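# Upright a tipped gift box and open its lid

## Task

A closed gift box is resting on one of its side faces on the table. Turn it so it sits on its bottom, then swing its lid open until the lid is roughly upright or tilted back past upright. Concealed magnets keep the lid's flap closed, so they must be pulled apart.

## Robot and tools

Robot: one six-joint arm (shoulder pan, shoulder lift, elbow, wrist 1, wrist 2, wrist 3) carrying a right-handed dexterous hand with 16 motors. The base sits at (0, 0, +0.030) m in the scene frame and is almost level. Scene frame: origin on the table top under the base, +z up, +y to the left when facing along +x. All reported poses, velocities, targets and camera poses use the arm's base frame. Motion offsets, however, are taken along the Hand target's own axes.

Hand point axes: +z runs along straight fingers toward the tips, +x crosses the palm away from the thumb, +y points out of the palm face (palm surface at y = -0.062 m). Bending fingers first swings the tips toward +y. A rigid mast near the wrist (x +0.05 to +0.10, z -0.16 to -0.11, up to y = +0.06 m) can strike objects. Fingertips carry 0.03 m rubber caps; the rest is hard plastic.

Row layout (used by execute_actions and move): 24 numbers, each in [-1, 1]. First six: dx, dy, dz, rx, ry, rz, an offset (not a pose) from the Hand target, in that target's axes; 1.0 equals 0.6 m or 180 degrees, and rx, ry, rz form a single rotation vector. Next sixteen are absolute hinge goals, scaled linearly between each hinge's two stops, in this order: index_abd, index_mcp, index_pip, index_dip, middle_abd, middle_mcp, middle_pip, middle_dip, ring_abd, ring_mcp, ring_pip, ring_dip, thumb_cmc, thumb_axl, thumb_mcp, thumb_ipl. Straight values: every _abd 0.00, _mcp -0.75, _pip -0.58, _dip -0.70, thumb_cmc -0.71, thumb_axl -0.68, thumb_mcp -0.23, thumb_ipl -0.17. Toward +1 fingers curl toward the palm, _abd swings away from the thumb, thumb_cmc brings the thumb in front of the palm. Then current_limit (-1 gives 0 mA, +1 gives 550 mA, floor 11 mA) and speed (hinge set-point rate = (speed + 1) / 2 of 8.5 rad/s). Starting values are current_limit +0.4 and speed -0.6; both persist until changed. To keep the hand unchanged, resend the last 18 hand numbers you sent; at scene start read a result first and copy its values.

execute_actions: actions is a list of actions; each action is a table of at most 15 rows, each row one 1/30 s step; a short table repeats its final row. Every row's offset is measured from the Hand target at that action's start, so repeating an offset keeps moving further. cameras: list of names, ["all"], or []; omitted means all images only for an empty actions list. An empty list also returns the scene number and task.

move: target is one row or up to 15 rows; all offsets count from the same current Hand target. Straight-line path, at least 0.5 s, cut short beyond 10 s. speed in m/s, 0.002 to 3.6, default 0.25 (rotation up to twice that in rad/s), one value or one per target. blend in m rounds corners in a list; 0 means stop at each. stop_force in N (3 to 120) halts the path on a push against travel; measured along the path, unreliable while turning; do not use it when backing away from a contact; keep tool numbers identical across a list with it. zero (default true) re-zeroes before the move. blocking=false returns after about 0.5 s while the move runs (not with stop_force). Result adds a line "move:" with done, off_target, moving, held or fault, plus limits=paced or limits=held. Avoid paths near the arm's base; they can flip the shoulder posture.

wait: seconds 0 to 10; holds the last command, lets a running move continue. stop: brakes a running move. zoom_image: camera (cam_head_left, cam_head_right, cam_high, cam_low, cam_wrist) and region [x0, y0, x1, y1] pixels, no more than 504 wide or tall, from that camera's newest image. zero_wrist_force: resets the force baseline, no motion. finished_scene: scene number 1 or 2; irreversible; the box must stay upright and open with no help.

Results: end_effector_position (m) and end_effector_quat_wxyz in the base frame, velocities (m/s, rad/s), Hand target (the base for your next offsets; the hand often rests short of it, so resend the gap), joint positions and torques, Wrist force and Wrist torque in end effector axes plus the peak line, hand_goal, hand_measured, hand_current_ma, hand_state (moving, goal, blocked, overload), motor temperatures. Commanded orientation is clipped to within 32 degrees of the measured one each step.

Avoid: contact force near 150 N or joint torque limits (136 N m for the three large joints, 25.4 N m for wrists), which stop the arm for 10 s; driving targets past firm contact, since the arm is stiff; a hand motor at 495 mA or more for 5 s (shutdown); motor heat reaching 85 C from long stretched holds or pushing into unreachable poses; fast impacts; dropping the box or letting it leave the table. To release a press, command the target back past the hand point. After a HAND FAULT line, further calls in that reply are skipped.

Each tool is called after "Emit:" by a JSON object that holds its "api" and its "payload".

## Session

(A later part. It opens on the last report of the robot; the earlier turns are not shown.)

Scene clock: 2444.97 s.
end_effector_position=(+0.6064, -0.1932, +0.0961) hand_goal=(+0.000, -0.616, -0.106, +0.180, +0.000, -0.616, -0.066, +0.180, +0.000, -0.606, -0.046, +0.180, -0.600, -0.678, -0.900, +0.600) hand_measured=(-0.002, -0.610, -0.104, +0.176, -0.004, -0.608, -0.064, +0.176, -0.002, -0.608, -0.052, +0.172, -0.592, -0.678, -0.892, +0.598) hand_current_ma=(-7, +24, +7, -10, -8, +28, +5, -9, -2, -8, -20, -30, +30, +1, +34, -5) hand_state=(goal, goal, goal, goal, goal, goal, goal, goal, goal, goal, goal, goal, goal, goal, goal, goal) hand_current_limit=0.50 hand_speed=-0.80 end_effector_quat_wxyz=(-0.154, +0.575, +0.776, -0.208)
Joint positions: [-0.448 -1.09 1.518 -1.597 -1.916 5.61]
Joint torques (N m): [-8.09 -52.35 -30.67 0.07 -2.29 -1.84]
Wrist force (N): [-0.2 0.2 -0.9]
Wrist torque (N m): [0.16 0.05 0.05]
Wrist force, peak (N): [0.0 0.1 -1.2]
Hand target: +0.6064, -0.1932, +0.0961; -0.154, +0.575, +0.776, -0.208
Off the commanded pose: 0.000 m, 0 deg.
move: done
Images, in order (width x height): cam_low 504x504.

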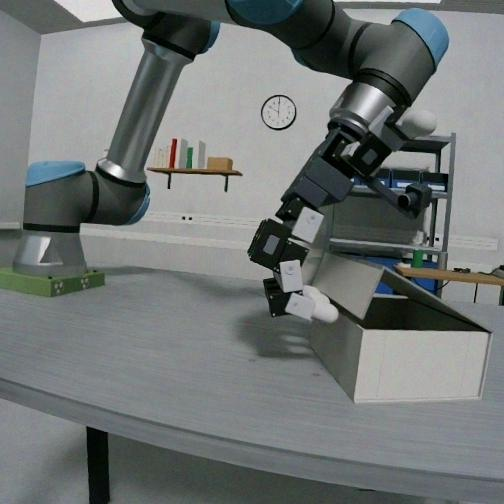

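Emit:
{"api": "move", "payload": {"target": [[0,-0.0249,-0.0597,0,0,0, 0,-0.616,-0.105,0.18, 0,-0.616,-0.065,0.18, 0,-0.606,-0.045,0.18, -0.6,-0.678,-0.9,0.6,0.5,-0.8],[0,-0.0323,-0.1024,0,0,0, 0,-0.616,-0.105,0.18, 0,-0.616,-0.065,0.18, 0,-0.606,-0.045,0.18, -0.6,-0.678,-0.9,0.6,0.5,-0.8],[0,-0.0295,-0.1671,0,0,0, 0,-0.616,-0.105,0.18, 0,-0.616,-0.065,0.18, 0,-0.606,-0.045,0.18, -0.6,-0.678,-0.9,0.6,0.5,-0.8]], "speed": 0.06, "blend": [0.01,0.01,0], "cameras": ["cam_low","cam_high"]}}

Scene clock: 2471.70 s.
end_effector_position=(+0.6397, -0.1830, +0.1917) hand_goal=(+0.000, -0.616, -0.106, +0.180, +0.000, -0.616, -0.066, +0.180, +0.000, -0.606, -0.046, +0.180, -0.600, -0.678, -0.900, +0.600) hand_measured=(-0.002, -0.610, -0.104, +0.176, -0.004, -0.608, -0.064, +0.176, -0.002, -0.608, -0.052, +0.174, -0.592, -0.678, -0.892, +0.598) hand_current_ma=(-7, +24, +7, -10, -8, +28, +5, -9, -2, -7, -20, -20, +30, +1, +34, -5) hand_state=(goal, goal, goal, goal, goal, goal, goal, goal, goal, goal, goal, goal, goal, goal, goal, goal) hand_current_limit=0.50 hand_speed=-0.80 end_effector_quat_wxyz=(-0.154, +0.575, +0.776, -0.208)
Joint positions: [-0.413 -1.086 1.254 -1.325 -1.902 5.644]
Joint torques (N m): [5.2 -36.8 -30.41 -0.26 1.25 1.9]
Wrist force (N): [0.2 0.1 -0.8]
Wrist torque (N m): [0.17 0.02 0.00]
Wrist force, peak (N): [0.0 0.5 -1.2]
Hand target: +0.6398, -0.1830, +0.1918; -0.154, +0.575, +0.776, -0.208
Off the commanded pose: 0.000 m, 0 deg.
move: done
Images, in order (width x height): cam_high 504x504, cam_low 504x504.

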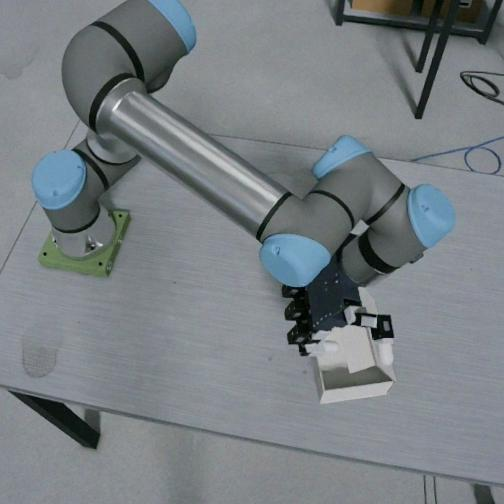

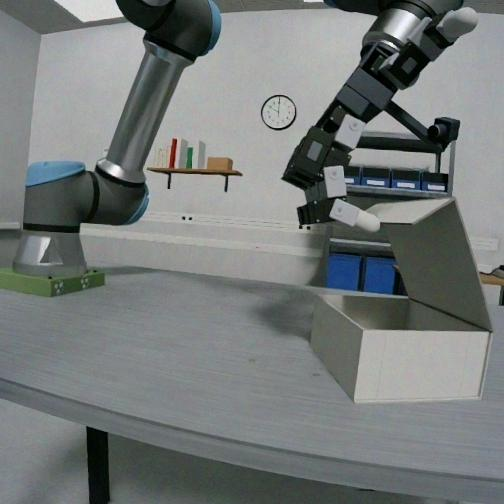

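Emit:
{"api": "move", "payload": {"target": [[0,0.0392,-0.0578,0.0833,0,0, 0,-0.616,-0.105,0.18, 0,-0.616,-0.065,0.18, 0,-0.606,-0.045,0.18, -0.6,-0.678,-0.9,0.6,0.5,-0.8],[0,0.0923,-0.104,0.1667,0,0, 0,-0.616,-0.105,0.18, 0,-0.616,-0.065,0.18, 0,-0.606,-0.045,0.18, -0.6,-0.678,-0.9,0.6,0.5,-0.8]], "speed": 0.05, "blend": [0.01,0], "cameras": ["cam_low","cam_high"]}}

Scene clock: 2494.77 s.
end_effector_position=(+0.7141, -0.1599, +0.2175) hand_goal=(+0.000, -0.616, -0.106, +0.180, +0.000, -0.616, -0.066, +0.180, +0.000, -0.606, -0.046, +0.180, -0.600, -0.678, -0.900, +0.600) hand_measured=(-0.002, -0.610, -0.104, +0.176, -0.004, -0.608, -0.064, +0.178, -0.002, -0.604, -0.048, +0.178, -0.592, -0.678, -0.894, +0.598) hand_current_ma=(-7, +24, +7, -10, -8, +28, +5, -9, -2, +10, -9, -8, +30, +0, +26, -5) hand_state=(goal, goal, goal, goal, goal, goal, goal, goal, goal, goal, goal, goal, goal, goal, goal, goal) hand_current_limit=0.50 hand_speed=-0.80 end_effector_quat_wxyz=(-0.228, +0.522, +0.730, -0.379)
Joint positions: [-0.26 -0.435 0.035 -0.374 -2.084 5.915]
Joint torques (N m): [5.66 -56.8 -29.75 -2 -2.15 1.04]
Wrist force (N): [0.2 0.2 -0.4]
Wrist torque (N m): [0.10 0.04 0.04]
Wrist force, peak (N): [-0.2 0.2 -1.5]
Hand target: +0.7155, -0.1600, +0.2181; -0.298, +0.515, +0.696, -0.402
Off the commanded pose: 0.001 m, 9 deg.
elbow stopped short: the move would have taken joint 3 (elbow) straighter than the controller allows.
move: off_target
Images, in order (width x height): cam_high 504x504, cam_low 504x504.

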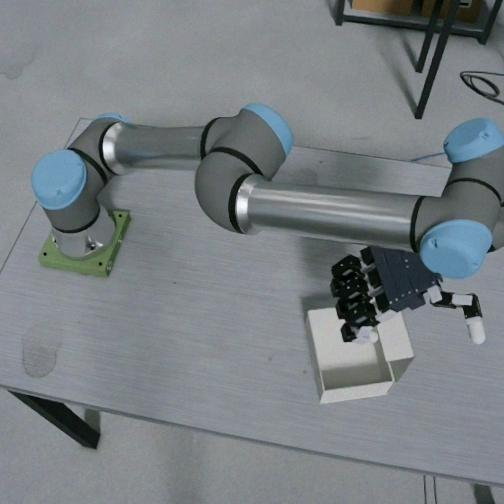

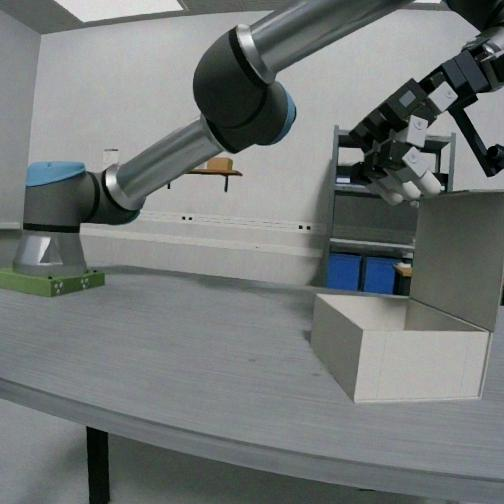

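Emit:
{"api": "zoom_image", "payload": {"camera": "cam_low", "region": [300, 150, 504, 420]}}

Emit:
{"api": "zoom_image", "payload": {"camera": "cam_high", "region": [280, 240, 500, 420]}}

Scaled by 1.867.

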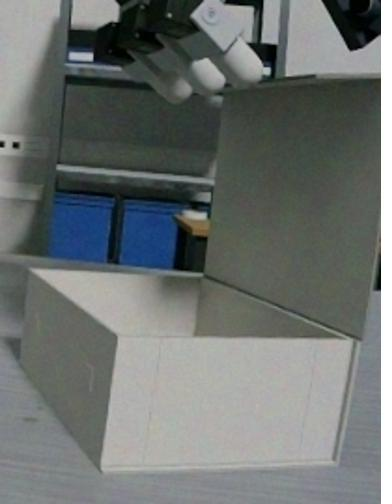

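Scaled by 2.291.

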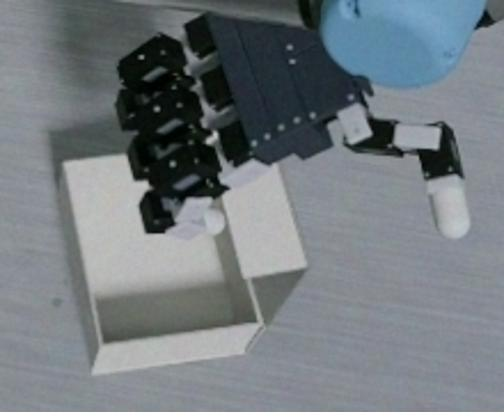

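Emit:
{"api": "move", "payload": {"target": [0,0,0,-0.05,0,0, 0,-0.31,-0.105,0.18, 0,-0.31,-0.065,0.18, 0,-0.31,-0.045,0.18, -0.6,-0.678,-0.9,0.6,0.5,-0.93], "speed": 0.03, "cameras": ["cam_low","cam_high"]}}

Emit:
{"api": "zoom_image", "payload": {"camera": "cam_low", "region": [300, 150, 504, 420]}}

Scene clock: 2537.87 s.
end_effector_position=(+0.7145, -0.1599, +0.2176) hand_goal=(+0.000, -0.310, -0.106, +0.180, +0.000, -0.310, -0.066, +0.180, +0.000, -0.310, -0.046, +0.180, -0.600, -0.678, -0.900, +0.600) hand_measured=(-0.002, -0.310, -0.104, +0.176, -0.004, -0.310, -0.064, +0.178, -0.002, -0.310, -0.048, +0.178, -0.592, -0.678, -0.894, +0.598) hand_current_ma=(-7, +0, +7, -10, -8, +0, +5, -9, -2, +0, -9, -8, +30, +0, +26, -5) hand_state=(goal, goal, goal, goal, goal, goal, goal, goal, goal, goal, goal, goal, goal, goal, goal, goal) hand_current_limit=0.50 hand_speed=-0.93 end_effector_quat_wxyz=(-0.242, +0.538, +0.731, -0.341)
Joint positions: [-0.283 -0.443 0.035 -0.395 -2.015 5.881]
Joint torques (N m): [-8.74 -72.82 -28.78 -2.02 1.68 -1.93]
Wrist force (N): [-0.3 0.3 -0.4]
Wrist torque (N m): [0.18 0.13 0.10]
Wrist force, peak (N): [0.1 0.5 -0.8]
Hand target: +0.7155, -0.1600, +0.2181; -0.256, +0.537, +0.725, -0.346
Off the commanded pose: 0.001 m, 2 deg.
elbow stopped short: the move would have taken joint 3 (elbow) straighter than the controller allows.
move: done
Images, in order (width x height): cam_high 504x504, cam_low 504x504.

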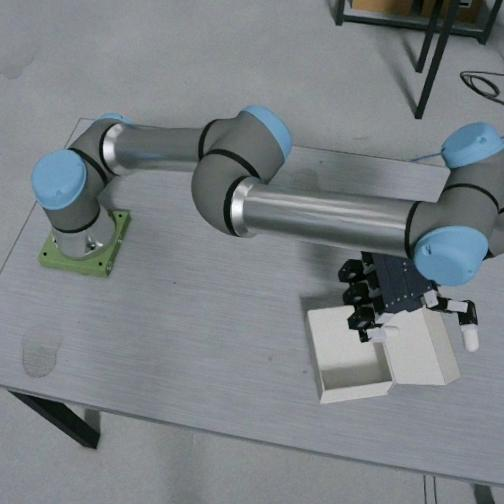

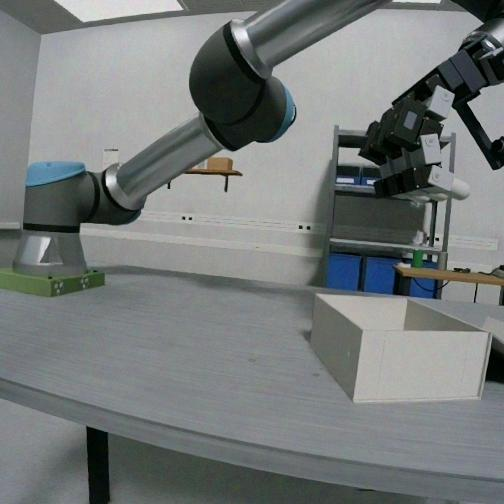

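Scaled by 1.867.

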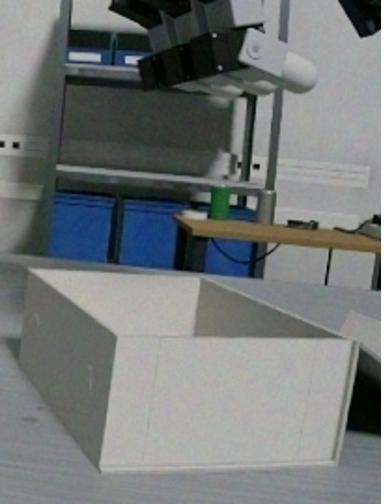

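Emit:
{"api": "finished_scene", "payload": {"scene": 2}}

The scene is finished: the task was done.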